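# Lift the petri dish and hold it still over the mat

## Task

Pick up the petri dish and keep it motionless in the air above the mat, oriented the way the reference image 'manual' shows. It must be held by a gripper with only finger parts in contact with it. Nothing in the scene may end up knocked over, and the scene must be closed with finished_scene while the dish is still held.

## Robot and tools

Robot: two arms, left_arm and right_arm, each ending in a two-finger gripper. The left arm sits on the +y side. Calibrated bases in the scene frame: left_arm at (+0.047, +0.258, +0.047) m, right_arm at (-0.025, -0.324, +0.022) m, both nearly unrotated. A camera stand is fixed behind the arms.

Frames: the scene frame has its origin at table-top height, halfway between the nominal bases, +z up, +x reaching out over the table, +y toward the left arm (image left/right does not follow these names). Reported hand positions (metres), orientations (quat_wxyz) and velocities are in the scene frame. Motion offsets, however, are expressed along each arm's own Hand target axes. On a gripper, +z points along the fingers and the fingers open and close along y. end_effector_position is the point between the pads, roughly 1 cm back from the fingertips. Printed poses can be off by a few centimetres.

execute_actions(actions, cameras): actions is a list of actions; each action is a list of up to 15 rows, one row per 1/30 s step; if fewer rows are given the last one is held to fill 15. Every row has 14 numbers in [-1, 1] covering both arms even if one stays put: left dx, dy, dz, rx, ry, rz, opening, then the same seven for right. The six pose numbers are an offset (not a pose) from that arm's Hand target as it was when the action began, along that target's axes; all rows of one action refer to that same start, but the next action or call starts from the new Hand target, so repeating an offset keeps moving. Scale: 1.0 equals 0.6 m or 180 degrees; rx, ry, rz form one rotation vector. Opening is absolute: +1 fully open (0.094 m), -1 closed. Six zeros re-request the current Hand target. Images return only for an empty actions list or when cameras names them.

move(target, speed, blend, opening_speed, grip_force, blocking, cameras): target is one 14-number row, same layout and scale as above, or a list of up to 15 rows; every row is an offset from the Hand targets at the start of the move, not from the previous row. Paths are straight lines, end together, last at least 0.5 s and are cut off after 10 s. speed: m/s, 0.002 to 2.9, default 0.25 (rotation up to twice that in rad/s), one value or one per target. blend: corner rounding in metres for lists; 0 stops at each point. opening_speed: per second on the -1..+1 scale, at least 0.2; use it to close gently. grip_force: newtons per pad, 10 to 50, one value or one per arm; it persists, and low values close slowly. blocking=false returns after about 0.5 s while the move continues. The result adds a move: line with the outcome (done, off_target, moving, held, fault) and limits (paced = pose clipped, held = steps withheld). Paths do not avoid obstacles or the other arm; avoid routing a gripper near its own base (reach around it).

wait(seconds 0 to 10, cameras): lets time pass holding commands. stop(cameras): brakes a running move. zoom_image(camera, region): camera is one of cam_head_left, cam_head_right, cam_left_wrist, cam_right_wrist; region [x0, y0, x1, y1] in that image's pixels, at most 504 by 504, from the newest images. show_instructions(): shows the reference image(s). finished_scene(scene): ends the current scene, given its number as shown in results; irreversible.

Cameras, all 672x504: two head cameras on a shared bar and a fisheye on each wrist; calibration matrices are given per camera and may be slightly off.

Results: per arm Hand target (last commanded pose after clipping; next offsets start here), end_effector_position and quat, Joint positions (last entry is measured finger opening in m), Joint velocities (may read 'within noise'), Joint torques (include gravity, noisy, some wrap at ±28 N m), grip_measured (opening on the command scale), Tool commands, and warnings such as MOTOR HOT.

Control notes: commanded orientation is clipped to within 40 degrees of the current one each step. Friction can leave a gripper a few cm short; a new action, even all zeros, re-asks for the target, and any remaining gap can be sent as an offset. An arm blocked by something keeps pushing until commanded back past its gripper. To keep a gripper unchanged, resend its current opening; 0 means half open. grip_measured reads slightly wide when empty and a few thousandths narrower than a squeezed part; to release, command well above grip_measured.

Avoid: fast contacts, hard pushes, arm-to-arm contact or grippers closing on each other, wrist-camera cables touching things, drops or objects leaving the table, toppling anything, and long stretched or loaded holds (motor fault near 90 °C folds the arm). Loose objects may occasionally be nudged by outside pushes.

Each tool is called after ">>>" by a JSON object that holds its "method" and its "body".

Reference images:

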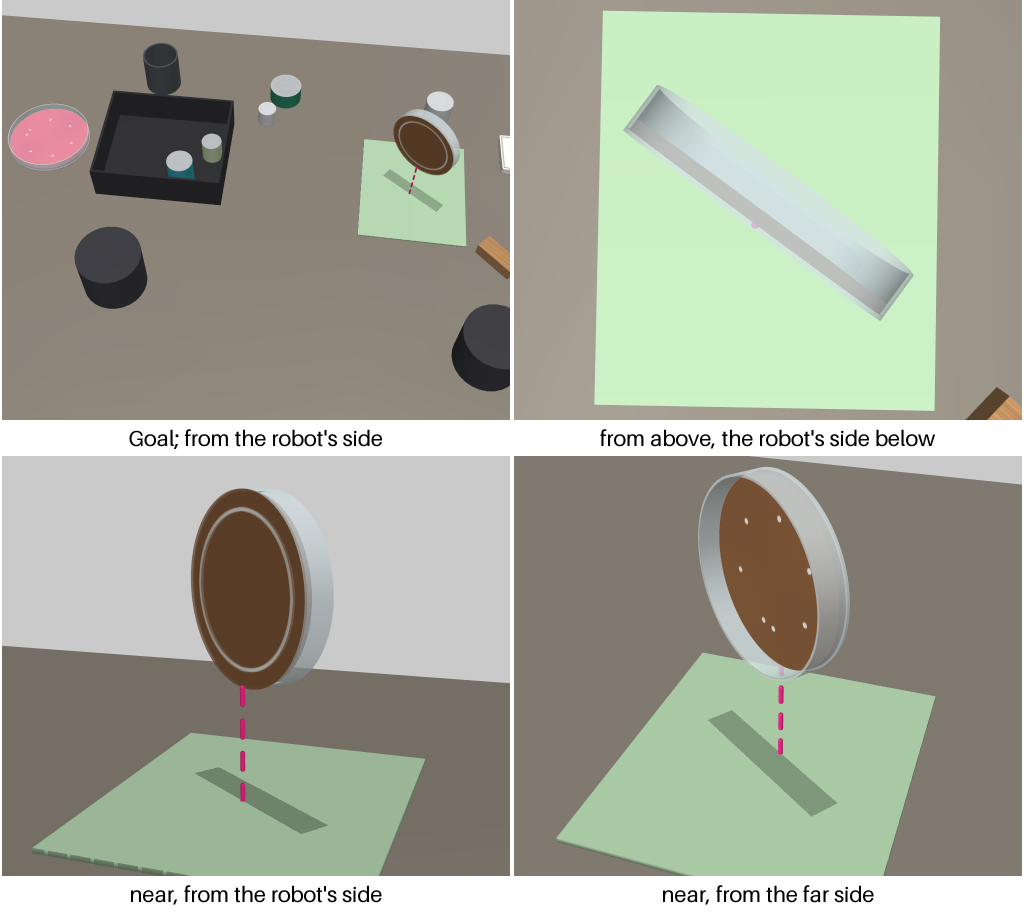

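## Session

>>> {"method": "execute_actions", "body": {"actions": []}}

Scene clock: 0.00 s.
left_arm: end_effector_position=(+0.4471, +0.3231, +0.1260) grip_measured=+1.000 end_effector_quat_wxyz=(+0.580, -0.127, +0.793, +0.133) | right_arm: end_effector_position=(+0.3988, -0.3226, +0.0937) grip_measured=+1.000 end_effector_quat_wxyz=(+0.558, +0.012, +0.825, -0.085)
Joint positions: left_arm=[-0.029 1.724 0.376 1.031 -0.367 -0.052 0.094] | right_arm=[0.097 1.737 0.471 0.881 0.257 -0.034 0.094]
Joint velocities: within noise
Joint torques (N m): no reading
Heat: left arm: 35 °C; right arm: 41 °C.
Hand target: left_arm +0.4496, +0.3235, +0.1326; +0.588, -0.130, +0.787, +0.133 | right_arm +0.4011, -0.3226, +0.0992; +0.564, +0.014, +0.821, -0.084
Tool commands: left_gripper/opening=+1.0 right_gripper/opening=+1.0

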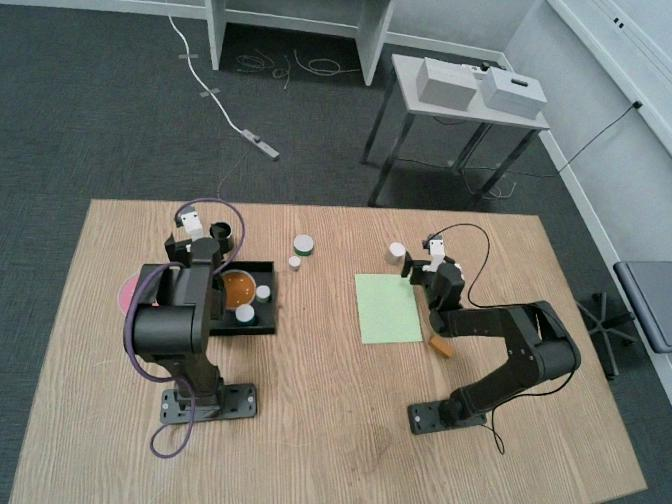

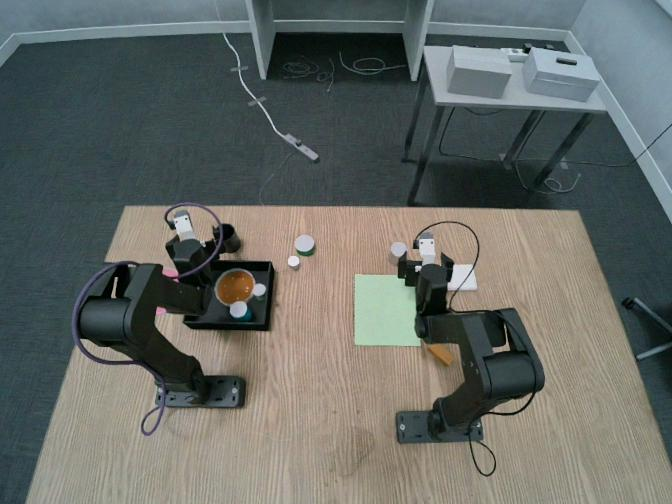

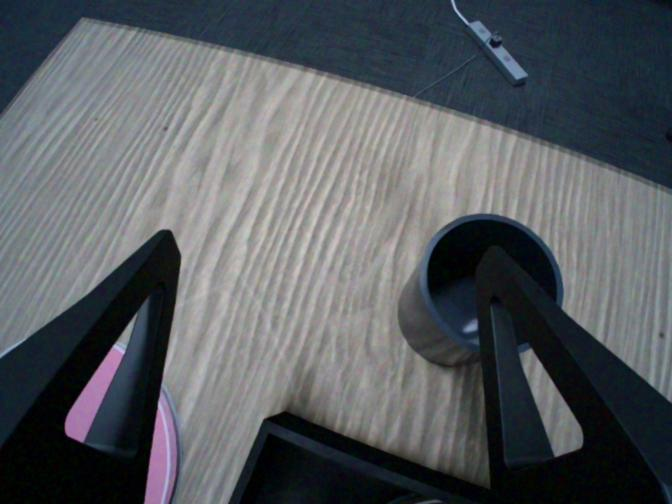

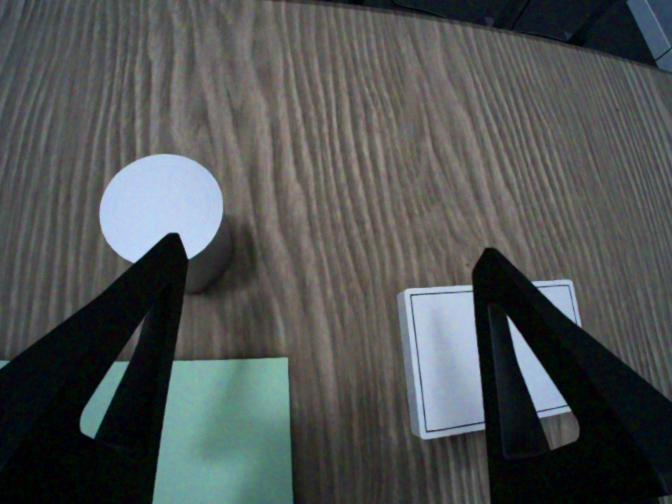

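>>> {"method": "zoom_image", "body": {"camera": "cam_head_right", "region": [140, 200, 320, 350]}}

>>> {"method": "zoom_image", "body": {"camera": "cam_head_left", "region": [110, 200, 320, 350]}}

>>> {"method": "zoom_image", "body": {"camera": "cam_head_right", "region": [330, 220, 500, 380]}}

Scaled by 2.800 from the camera's 672x504 image, which has a finer 960x720 frame.

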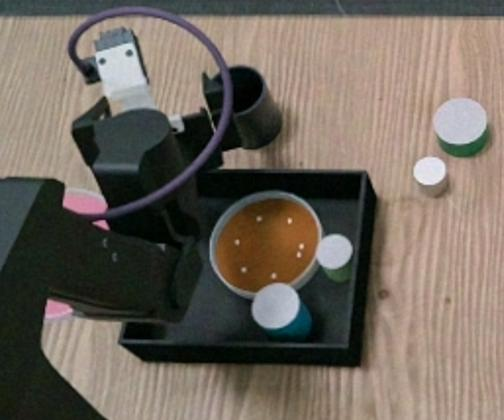

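Scaled by 2.400 from the camera's 672x504 image, which has a finer 960x720 frame.

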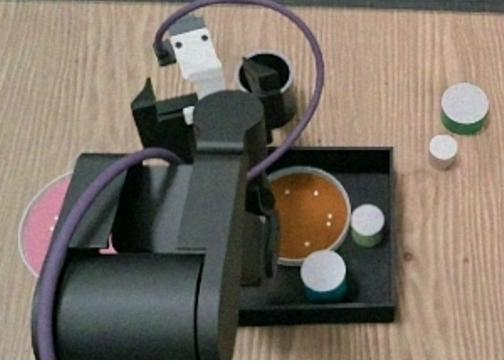

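Scaled by 2.965 from the camera's 672x504 image, which has a finer 960x720 frame.

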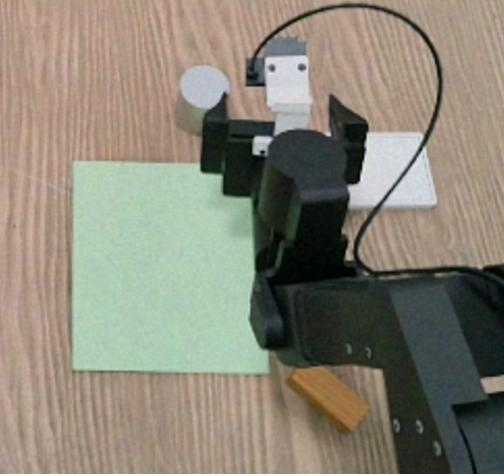

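>>> {"method": "move", "body": {"target": [-0.054,-0.026,-0.223,0.091,0.403,0.089,1,0,0,0,0,0,0,1], "speed": 0.4, "cameras": ["all"]}}

>>> {"method": "zoom_image", "body": {"camera": "cam_head_right", "region": [140, 200, 320, 350]}}

Scene clock: 111.13 s.
left_arm: end_effector_position=(+0.3369, +0.2621, +0.1928) grip_measured=+1.000 end_effector_quat_wxyz=(-0.010, -0.003, +1.000, +0.003) | right_arm: end_effector_position=(+0.3988, -0.3226, +0.0937) grip_measured=+1.000 end_effector_quat_wxyz=(+0.558, +0.012, +0.825, -0.085)
Joint positions: left_arm=[-0.02 1.657 1.476 -1.41 -0.006 0.003 0.094] | right_arm=[0.097 1.737 0.471 0.881 0.257 -0.034 0.094]
Joint torques (N m): left_arm=[0.35 -5.55 7.91 0.47 0.05 0.11] | right_arm=[0.01 -6.64 5.26 2.21 0.07 -0.02]
Heat: left arm: 40 °C; right arm: 46 °C.
Hand target: left_arm +0.3449, +0.2622, +0.1995; +0.001, +0.000, +1.000, +0.000 | right_arm +0.4011, -0.3226, +0.0992; +0.564, +0.014, +0.821, -0.084
Off the commanded pose: left_arm 0.010 m, 1 deg | right_arm 0.006 m, 1 deg.
move: done
camera_calibration:
cam_left_wrist: T_world_to_cam=[[0.0866435, -0.996128, -0.0149071, 0.231879], [-0.595805, -0.0638042, 0.800591, 0.070812], [-0.798442, -0.0604842, -0.599026, 0.51102], [0, 0, 0, 1]] pos_world=[0.430119, 0.266408, 0.252879]

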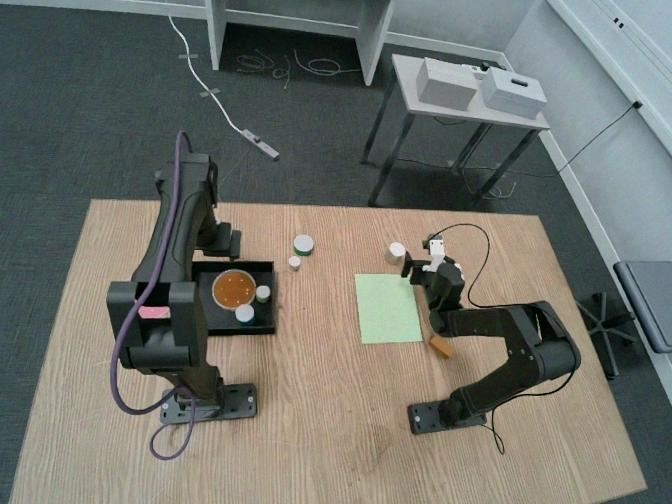

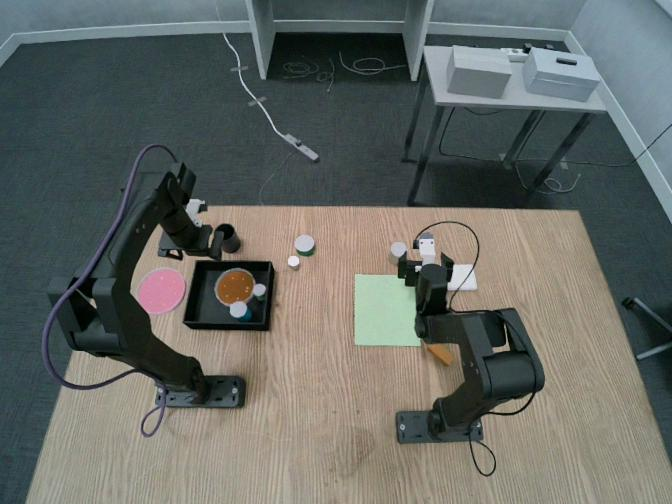

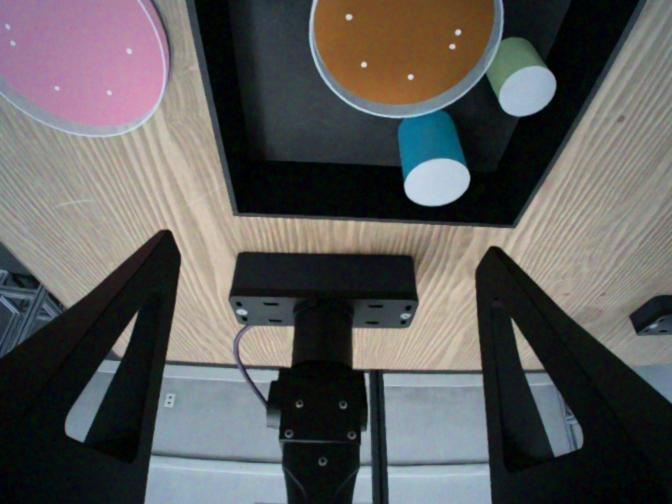

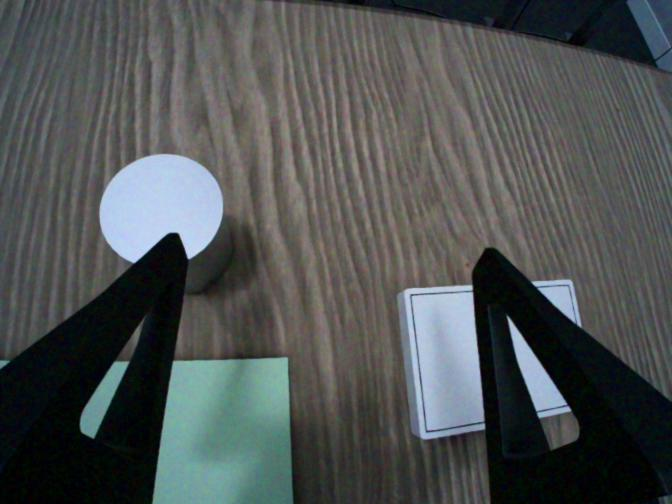

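Scaled by 2.800 from the camera's 672x504 image, which has a finer 960x720 frame.

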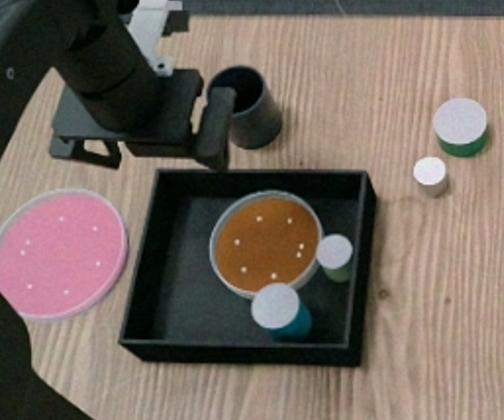

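>>> {"method": "move", "body": {"target": [-0.0377,0.0038,0.154,0,0,0.1667,-0.2,0,0,0,0,0,0,1], "speed": 0.4, "cameras": ["all"]}}

>>> {"method": "zoom_image", "body": {"camera": "cam_head_right", "region": [170, 220, 290, 330]}}

Scene clock: 178.23 s.
left_arm: end_effector_position=(+0.3694, +0.2635, +0.1126) grip_measured=-0.199 end_effector_quat_wxyz=(+0.004, +0.257, +0.966, +0.004) | right_arm: end_effector_position=(+0.3988, -0.3226, +0.0937) grip_measured=+1.000 end_effector_quat_wxyz=(+0.558, +0.012, +0.825, -0.085)
Joint positions: left_arm=[-0.016 1.78 1.298 -1.079 -0.006 0.532 0.038] | right_arm=[0.097 1.737 0.471 0.881 0.257 -0.034 0.094]
Joint torques (N m): left_arm=[0.55 -6.94 3.9 0.67 0.06 0.1] | right_arm=[-0.05 -6.69 5.35 2.18 0.11 -0.01]
Heat: left arm: 38 °C; right arm: 46 °C.
Hand target: left_arm +0.3675, +0.2645, +0.1070; +0.000, +0.259, +0.966, +0.000 | right_arm +0.4011, -0.3226, +0.0992; +0.564, +0.014, +0.821, -0.084
Off the commanded pose: left_arm 0.006 m, 1 deg | right_arm 0.006 m, 1 deg.
move: done
camera_calibration:
cam_left_wrist: T_world_to_cam=[[-0.424283, -0.905379, -0.0164963, 0.394173], [-0.566204, 0.251032, 0.785109, 0.0623022], [-0.70668, 0.342449, -0.619138, 0.351145], [0, 0, 0, 1]] pos_world=[0.450664, 0.220987, 0.174995]

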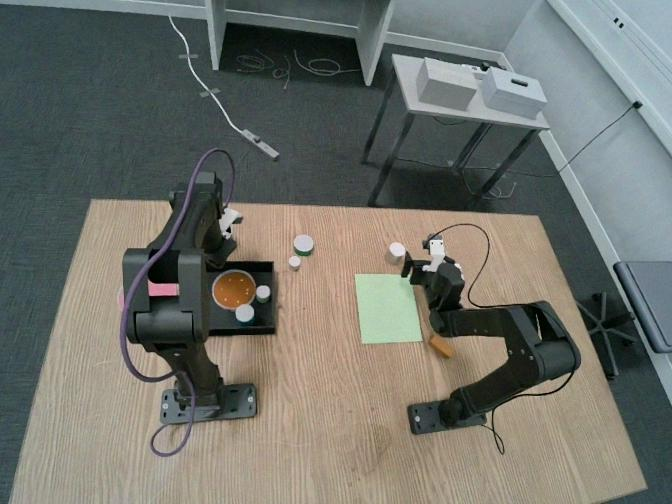

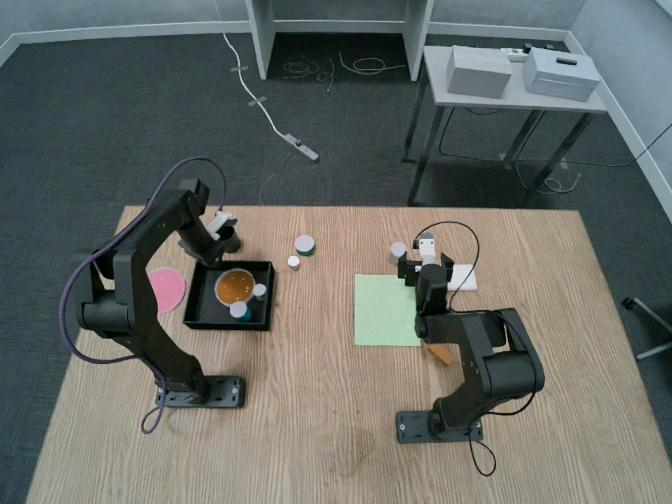

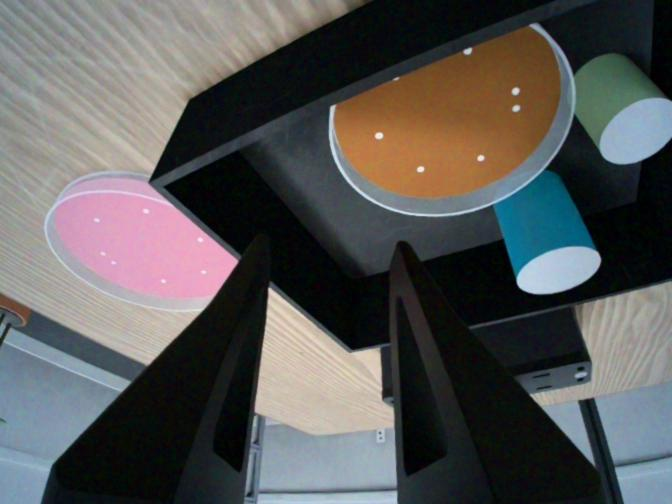

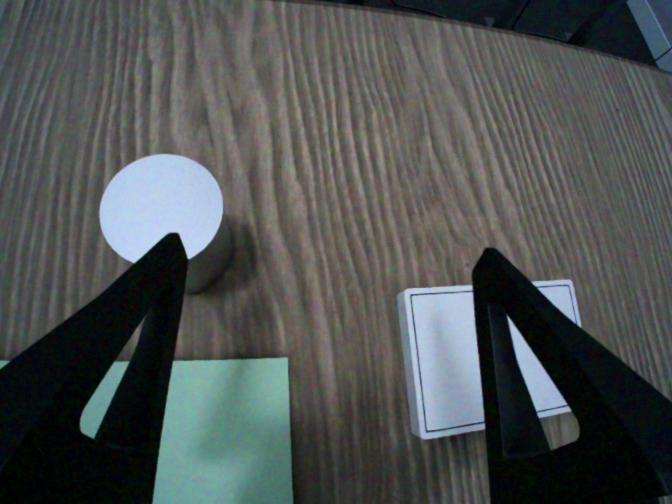

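Scaled by 4.200 from the camera's 672x504 image, which has a finer 960x720 frame.

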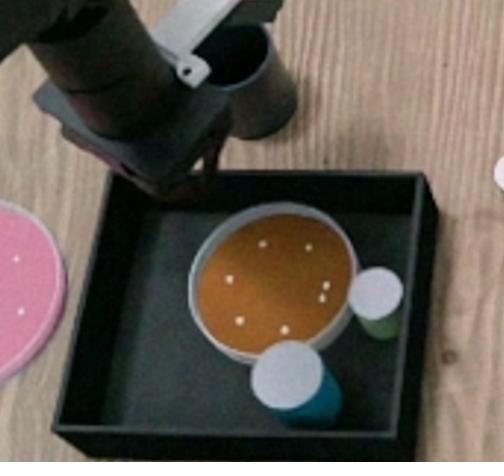

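>>> {"method": "move", "body": {"target": [0.0203,-0.0031,0.11,0,0,-0.028,-0.2,0,0,0,0,0,0,1], "speed": 0.3, "cameras": ["cam_left_wrist","cam_head_right"]}}

>>> {"method": "zoom_image", "body": {"camera": "cam_head_right", "region": [170, 220, 290, 330]}}

Scene clock: 199.33 s.
left_arm: end_effector_position=(+0.3578, +0.2683, +0.0455) grip_measured=-0.199 end_effector_quat_wxyz=(+0.002, +0.224, +0.975, +0.003) | right_arm: end_effector_position=(+0.3988, -0.3226, +0.0937) grip_measured=+1.000 end_effector_quat_wxyz=(+0.558, +0.012, +0.825, -0.085)
Joint positions: left_arm=[0 1.838 1.084 -0.812 -0.006 0.479 0.038] | right_arm=[0.097 1.737 0.471 0.881 0.257 -0.034 0.094]
Joint torques (N m): left_arm=[0.49 -6.86 3.73 0.67 0.05 -0.11] | right_arm=[-0.12 -6.65 5.37 2.19 0.08 0.02]
Heat: left arm: 37 °C; right arm: 46 °C.
Hand target: left_arm +0.3562, +0.2689, +0.0410; +0.001, +0.216, +0.976, +0.000 | right_arm +0.4011, -0.3226, +0.0992; +0.564, +0.014, +0.821, -0.084
Off the commanded pose: left_arm 0.005 m, 1 deg | right_arm 0.006 m, 1 deg.
move: done
camera_calibration:
cam_left_wrist: T_world_to_cam=[[-0.36151, -0.932254, -0.0145724, 0.377225], [-0.579001, 0.21222, 0.787223, 0.122131], [-0.7308, 0.293026, -0.616496, 0.321559], [0, 0, 0, 1]] pos_world=[0.44208, 0.231525, 0.107593]
Images, in order (width x height): cam_head_right 672x504, cam_left_wrist 672x504.

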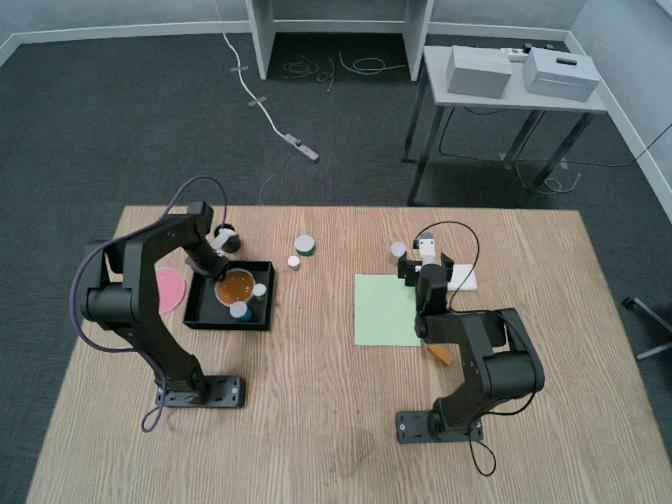

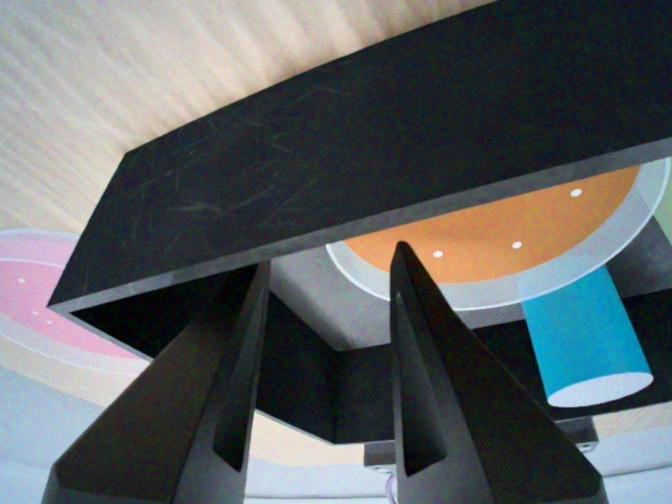

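Scaled by 4.200 from the camera's 672x504 image, which has a finer 960x720 frame.

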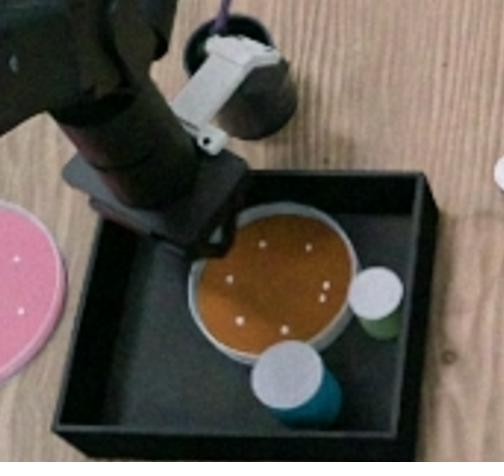

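>>> {"method": "move", "body": {"target": [[0,0,-0.075,0,0,0,-0.2,0,0,0,0,0,0,1],[0.0625,-0.0225,-0.05,0,0,-0.222,-0.2,0,0,0,0,0,0,1],[0.0625,-0.0225,0.003,0,0,-0.222,-0.2,0,0,0,0,0,0,1]], "speed": 0.3, "blend": 0.01, "cameras": ["cam_left_wrist","cam_head_right"]}}

>>> {"method": "zoom_image", "body": {"camera": "cam_head_right", "region": [170, 220, 290, 330]}}

Scene clock: 239.97 s.
left_arm: end_effector_position=(+0.3186, +0.2717, +0.0441) grip_measured=-0.199 end_effector_quat_wxyz=(+0.004, -0.123, +0.992, +0.000) | right_arm: end_effector_position=(+0.3988, -0.3226, +0.0937) grip_measured=+1.000 end_effector_quat_wxyz=(+0.558, +0.012, +0.825, -0.085)
Joint positions: left_arm=[0.02 1.704 0.911 -0.77 0 -0.199 0.038] | right_arm=[0.097 1.737 0.471 0.881 0.257 -0.034 0.094]
Joint torques (N m): left_arm=[0.35 -5.44 3.55 0.69 0 -0.11] | right_arm=[0.05 -6.67 5.19 2.22 0.1 -0.01]
Heat: left arm: 38 °C; right arm: 46 °C.
Hand target: left_arm +0.3164, +0.2726, +0.0392; +0.000, -0.130, +0.991, +0.000 | right_arm +0.4011, -0.3226, +0.0992; +0.564, +0.014, +0.821, -0.084
Off the commanded pose: left_arm 0.005 m, 1 deg | right_arm 0.006 m, 1 deg.
move: done
camera_calibration:
cam_left_wrist: T_world_to_cam=[[0.322267, -0.946633, -0.00551547, 0.151853], [-0.585829, -0.204007, 0.784338, 0.215315], [-0.743605, -0.249535, -0.620309, 0.442745], [0, 0, 0, 1]] pos_world=[0.406428, 0.298155, 0.106597]
Images, in order (width x height): cam_head_right 672x504, cam_left_wrist 672x504.

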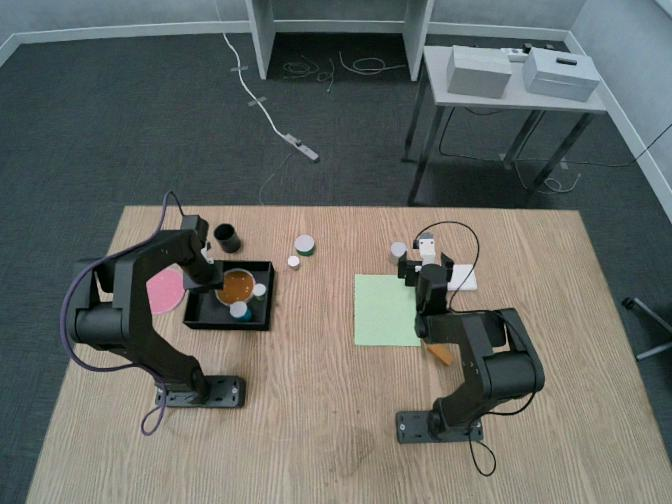

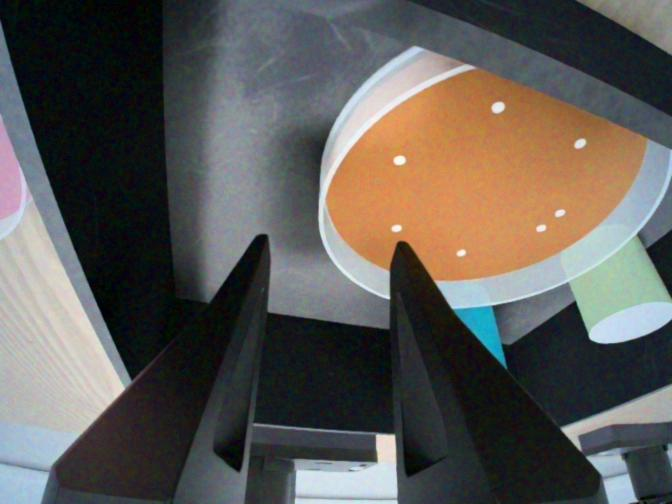

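Scaled by 4.200 from the camera's 672x504 image, which has a finer 960x720 frame.

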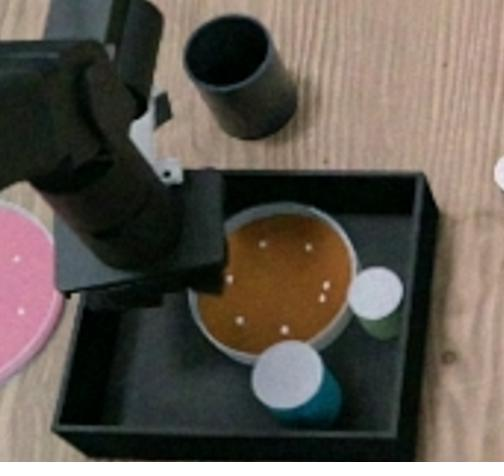

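>>> {"method": "move", "body": {"target": [[0,0,0.030,0,0,0,-0.2,0,0,0,0,0,0,1],[0,0,0.030,0,0,0,-1,0,0,0,0,0,0,1]], "speed": 0.1, "opening_speed": 0.5, "grip_force": [35,50], "cameras": ["cam_left_wrist"]}}

Scene clock: 251.40 s.
left_arm: end_effector_position=(+0.3200, +0.2718, +0.0266) grip_measured=-0.984 end_effector_quat_wxyz=(+0.006, -0.124, +0.992, +0.000) | right_arm: end_effector_position=(+0.3988, -0.3226, +0.0937) grip_measured=+1.000 end_effector_quat_wxyz=(+0.558, +0.012, +0.825, -0.085)
Joint positions: left_arm=[0.02 1.746 0.878 -0.691 0 -0.2 0.001] | right_arm=[0.097 1.737 0.471 0.881 0.257 -0.034 0.094]
Joint torques (N m): left_arm=[0.34 -5.42 3.3 0.68 0.01 -0.11] | right_arm=[0.05 -6.67 5.42 2.21 0.06 0.01]
Heat: left arm: 38 °C; right arm: 46 °C.
Hand target: left_arm +0.3164, +0.2726, +0.0211; +0.000, -0.130, +0.991, +0.000 | right_arm +0.4011, -0.3226, +0.0992; +0.564, +0.014, +0.821, -0.084
Off the commanded pose: left_arm 0.007 m, 1 deg | right_arm 0.006 m, 1 deg.
grip_force (N): 35, 50
move: done
camera_calibration:
cam_left_wrist: T_world_to_cam=[[0.324096, -0.946014, -0.00438672, 0.150595], [-0.588698, -0.205308, 0.781846, 0.231056], [-0.740538, -0.250811, -0.623456, 0.432411], [0, 0, 0, 1]] pos_world=[0.407432, 0.298357, 0.0895993]
Images, in order (width x height): cam_left_wrist 672x504.

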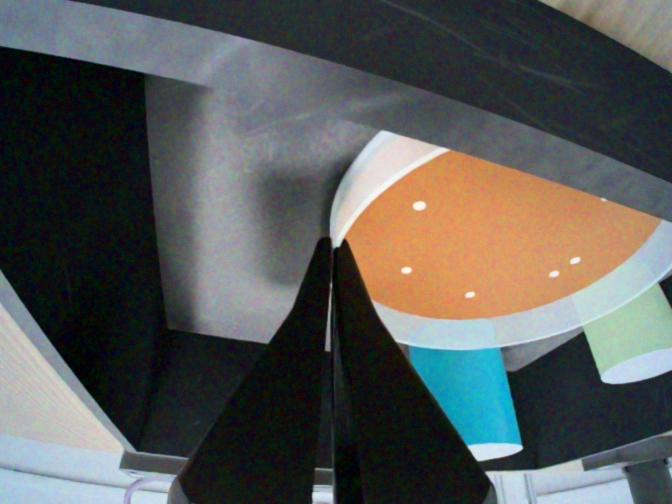

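>>> {"method": "move", "body": {"target": [[0,0,-0.15,0,0,0,-1,-0.155,-0.034,-0.147,0,0,0,-0.3],[0.102,-0.38,-0.333,0,0,-0.1944,-1,-0.095,0.262,-0.37,-0.005,-0.192,-0.47,-0.3]], "speed": [0.12,0.25], "blend": 0.02, "cameras": ["all"]}}

>>> {"method": "zoom_image", "body": {"camera": "cam_head_right", "region": [220, 200, 400, 350]}}

Scene clock: 286.43 s.
left_arm: end_effector_position=(+0.3118, +0.0401, +0.2159) grip_measured=-0.985 end_effector_quat_wxyz=(-0.005, -0.418, +0.908, +0.004) | right_arm: end_effector_position=(+0.2376, -0.1257, +0.2167) grip_measured=-0.298 end_effector_quat_wxyz=(+0.564, -0.560, +0.429, -0.430)
Joint positions: left_arm=[-0.717 1.871 1.825 -1.538 0.005 -1.551 0.001] | right_arm=[1.023 1.173 0.199 0.981 0.77 -1.573 0.033]
Joint torques (N m): left_arm=[-0.25 -7.2 7.77 0.42 -0.05 -0.17] | right_arm=[0.44 -1.98 4.25 2.2 0.12 0.03]
Heat: left arm: 37 °C; right arm: 46 °C.
Hand target: left_arm +0.3160, +0.0365, +0.2210; +0.000, -0.422, +0.907, +0.000 | right_arm +0.2353, -0.1292, +0.2104; +0.561, -0.561, +0.431, -0.431
Off the commanded pose: left_arm 0.007 m, 1 deg | right_arm 0.008 m, 0 deg.
grip_force (N): 35, 50
move: done
camera_calibration:
cam_left_wrist: T_world_to_cam=[[0.809363, -0.586988, -0.0194093, -0.227606], [-0.346598, -0.504061, 0.79107, -0.034833], [-0.474132, -0.633535, -0.611418, 0.415839], [0, 0, 0, 1]] pos_world=[0.369305, 0.112288, 0.277389]
cam_right_wrist: T_world_to_cam=[[-0.0150147, 0.0719919, 0.997292, -0.202539], [-0.587929, -0.807401, 0.0494326, 0.0339122], [0.808773, -0.585595, 0.054449, -0.168741], [0, 0, 0, 1]] pos_world=[0.15337, -0.0568518, 0.209502]

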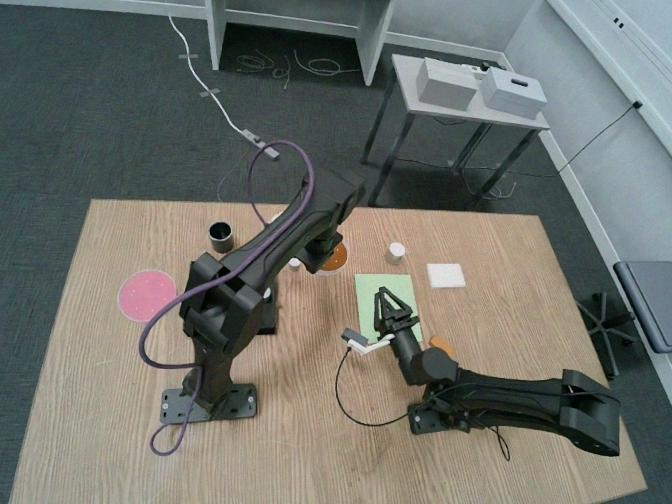

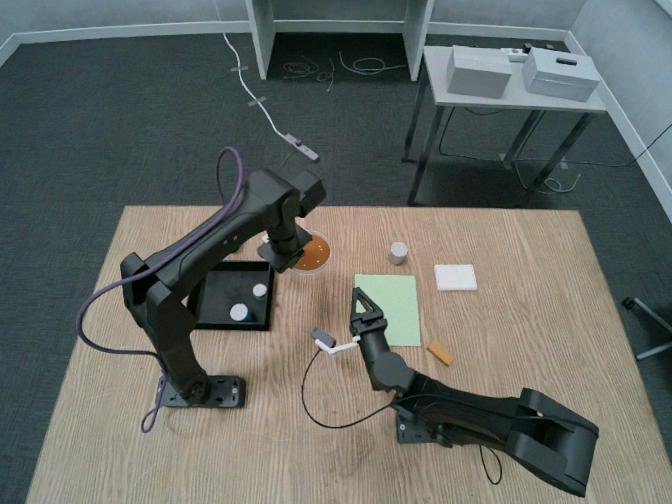

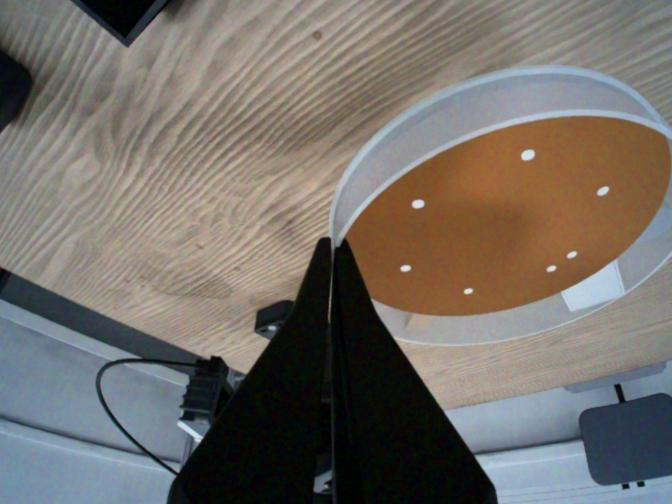

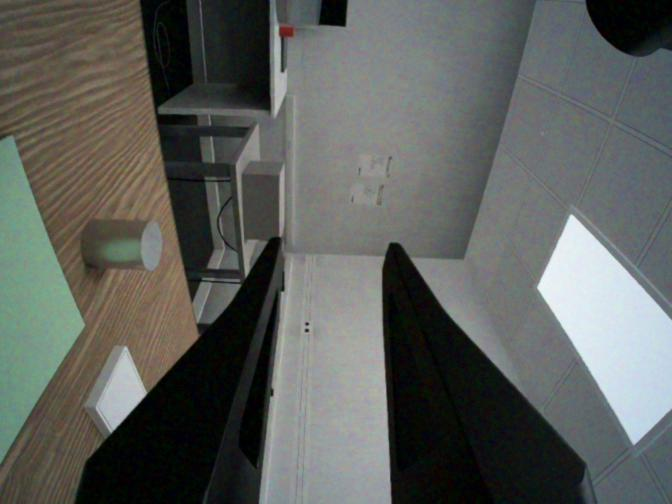

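Scaled by 2.800 from the camera's 672x504 image, which has a finer 960x720 frame.

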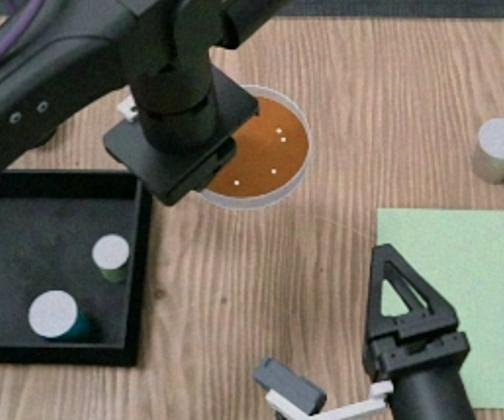

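>>> {"method": "move", "body": {"target": [0,0,0,0,0,0,-1,-0.144,0.024,0.0795,0,0,0,0], "speed": 0.2, "cameras": ["all"]}}

>>> {"method": "zoom_image", "body": {"camera": "cam_head_right", "region": [240, 200, 360, 310]}}

>>> {"method": "zoom_image", "body": {"camera": "cam_head_left", "region": [270, 200, 390, 310]}}

Scene clock: 309.60 s.
left_arm: end_effector_position=(+0.3117, +0.0401, +0.2159) grip_measured=-0.985 end_effector_quat_wxyz=(-0.005, -0.418, +0.908, +0.005) | right_arm: end_effector_position=(+0.2564, -0.0387, +0.1878) grip_measured=-0.002 end_effector_quat_wxyz=(+0.549, -0.575, +0.425, -0.432)
Joint positions: left_arm=[-0.717 1.871 1.825 -1.538 0.005 -1.552 0.001] | right_arm=[1.13 1.681 0.467 1.179 0.874 -1.573 0.047]
Joint torques (N m): left_arm=[-0.23 -7.17 7.75 0.42 -0.06 -0.13] | right_arm=[0.18 -4.86 7.1 2.18 0.13 0.03]
Heat: left arm: 39 °C; right arm: 45 °C.
Hand target: left_arm +0.3160, +0.0365, +0.2210; +0.000, -0.422, +0.907, +0.000 | right_arm +0.2591, -0.0333, +0.1960; +0.561, -0.561, +0.431, -0.431
Off the commanded pose: left_arm 0.008 m, 1 deg | right_arm 0.010 m, 2 deg.
grip_force (N): 35, 50
move: done
camera_calibration:
cam_left_wrist: T_world_to_cam=[[0.809629, -0.586609, -0.0197856, -0.227502], [-0.346122, -0.504395, 0.791066, -0.0349545], [-0.474026, -0.633622, -0.611411, 0.415823], [0, 0, 0, 1]] pos_world=[0.369205, 0.112389, 0.277389]
cam_right_wrist: T_world_to_cam=[[0.00323016, 0.110645, 0.993855, -0.182204], [-0.58416, -0.806444, 0.0916796, 0.107775], [0.811632, -0.580867, 0.0620297, -0.133334], [0, 0, 0, 1]] pos_world=[0.171765, 0.0296255, 0.179474]

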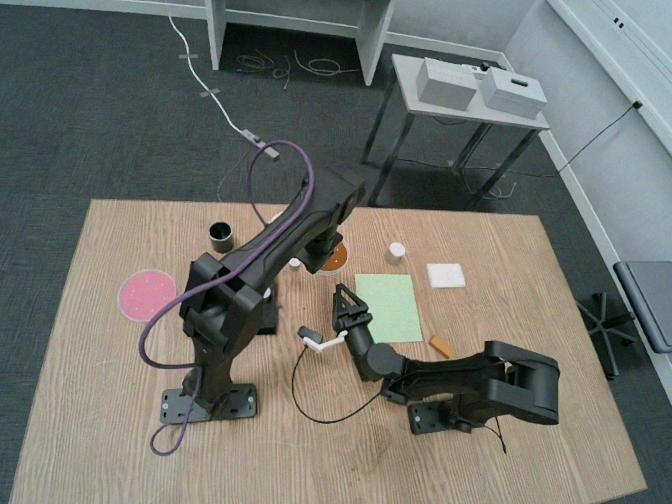

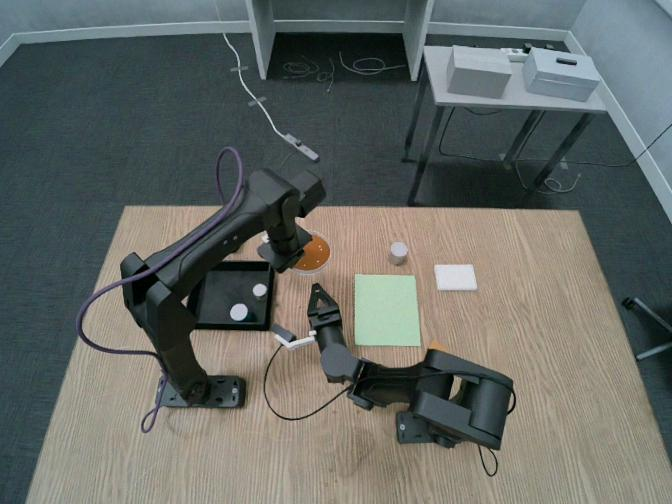

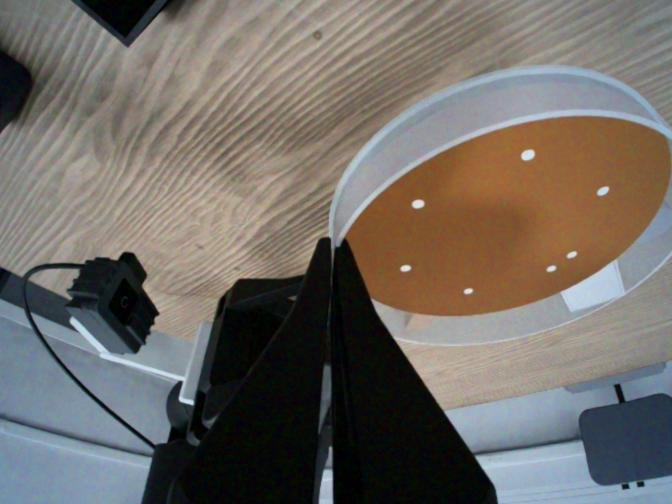

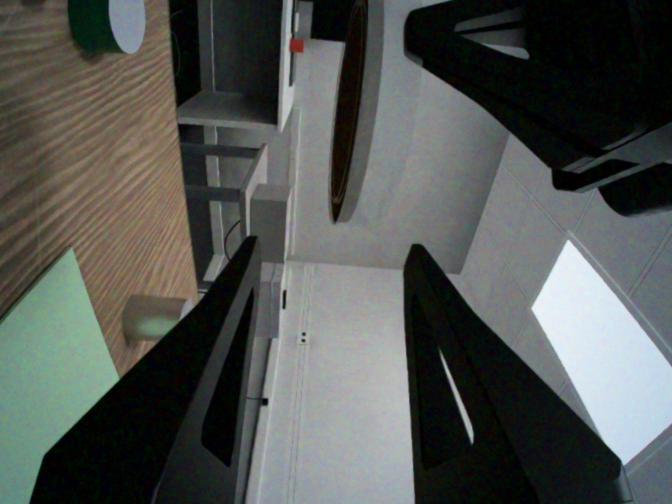

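Scaled by 4.200 from the camera's 672x504 image, which has a finer 960x720 frame.

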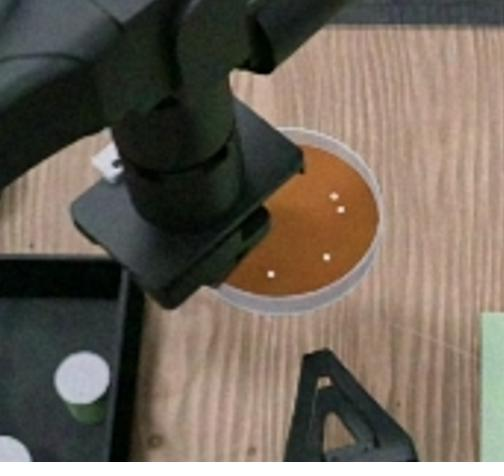

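Scaled by 4.200 from the camera's 672x504 image, which has a finer 960x720 frame.

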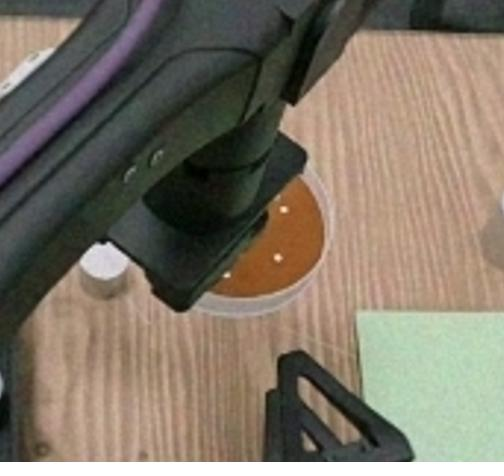

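>>> {"method": "move", "body": {"target": [0,0,0,0,0,0,-1,-0.011,-0.0083,0.073,0.008,0,0,0], "speed": 0.08, "cameras": ["all"]}}

>>> {"method": "zoom_image", "body": {"camera": "cam_head_right", "region": [240, 200, 360, 310]}}

Scene clock: 330.47 s.
left_arm: end_effector_position=(+0.3117, +0.0401, +0.2159) grip_measured=-0.985 end_effector_quat_wxyz=(-0.005, -0.418, +0.908, +0.005) | right_arm: end_effector_position=(+0.2953, -0.0231, +0.1924) grip_measured=-0.002 end_effector_quat_wxyz=(+0.553, -0.565, +0.425, -0.441)
Joint positions: left_arm=[-0.717 1.871 1.825 -1.538 0.005 -1.552 0.001] | right_arm=[1.037 1.794 0.6 1.194 0.797 -1.6 0.047]
Joint torques (N m): left_arm=[-0.23 -7.16 7.75 0.42 -0.05 -0.13] | right_arm=[-0.34 -5.79 7.47 2.22 -0.12 0]
Heat: left arm: 40 °C; right arm: 46 °C.
Hand target: left_arm +0.3160, +0.0365, +0.2210; +0.000, -0.422, +0.907, +0.000 | right_arm +0.2998, -0.0158, +0.2009; +0.568, -0.554, +0.426, -0.436
Off the commanded pose: left_arm 0.008 m, 1 deg | right_arm 0.012 m, 2 deg.
grip_force (N): 35, 50
move: off_target (right_arm)
camera_calibration:
cam_left_wrist: T_world_to_cam=[[0.809629, -0.586609, -0.0197856, -0.227502], [-0.346122, -0.504395, 0.791066, -0.0349545], [-0.474026, -0.633622, -0.611411, 0.415823], [0, 0, 0, 1]] pos_world=[0.369205, 0.112389, 0.277389]
cam_right_wrist: T_world_to_cam=[[-0.0166661, 0.104094, 0.994428, -0.183002], [-0.598319, -0.79788, 0.0734927, 0.150614], [0.801084, -0.593761, 0.0755793, -0.155999], [0, 0, 0, 1]] pos_world=[0.212034, 0.0465956, 0.182703]

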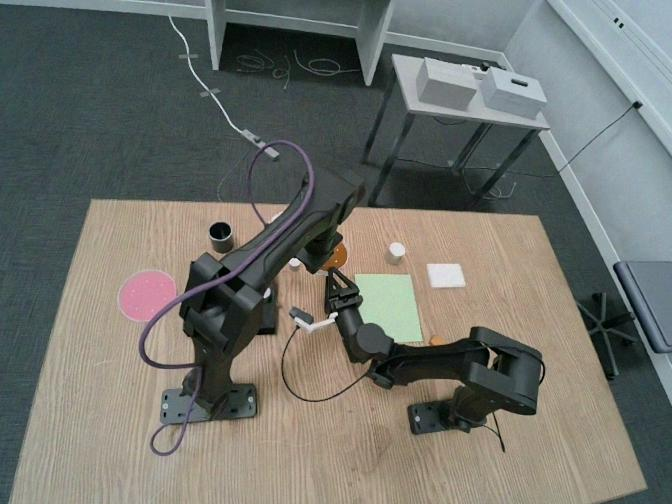

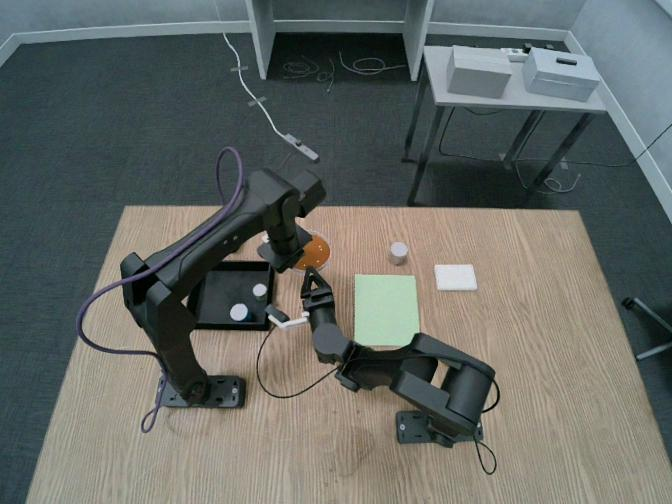

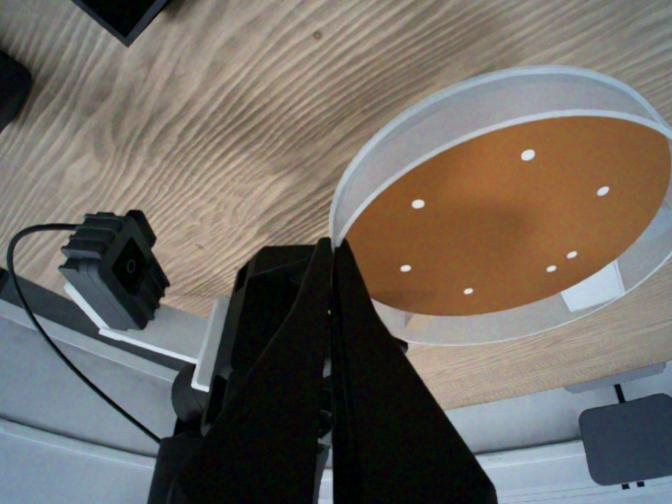

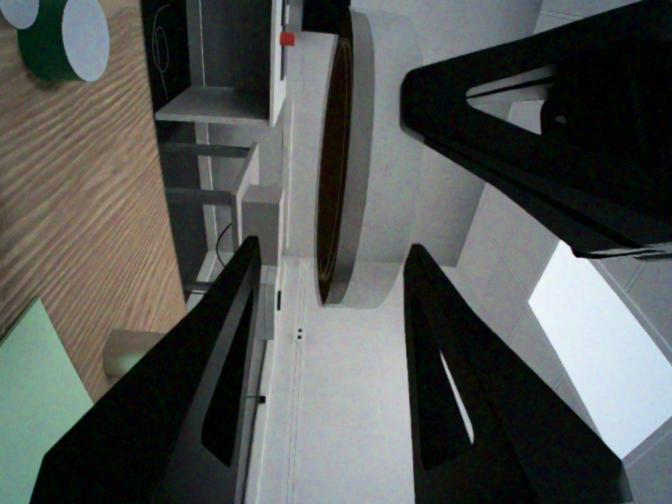

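Scaled by 4.200 from the camera's 672x504 image, which has a finer 960x720 frame.

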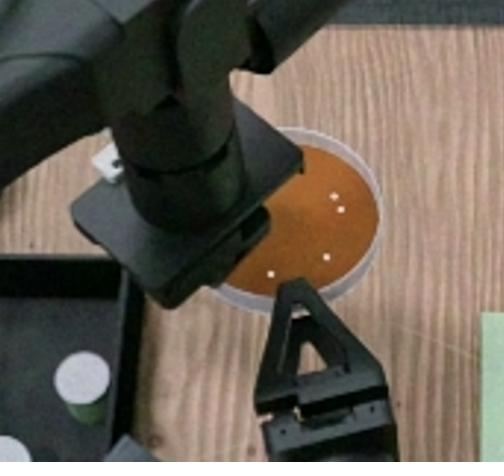

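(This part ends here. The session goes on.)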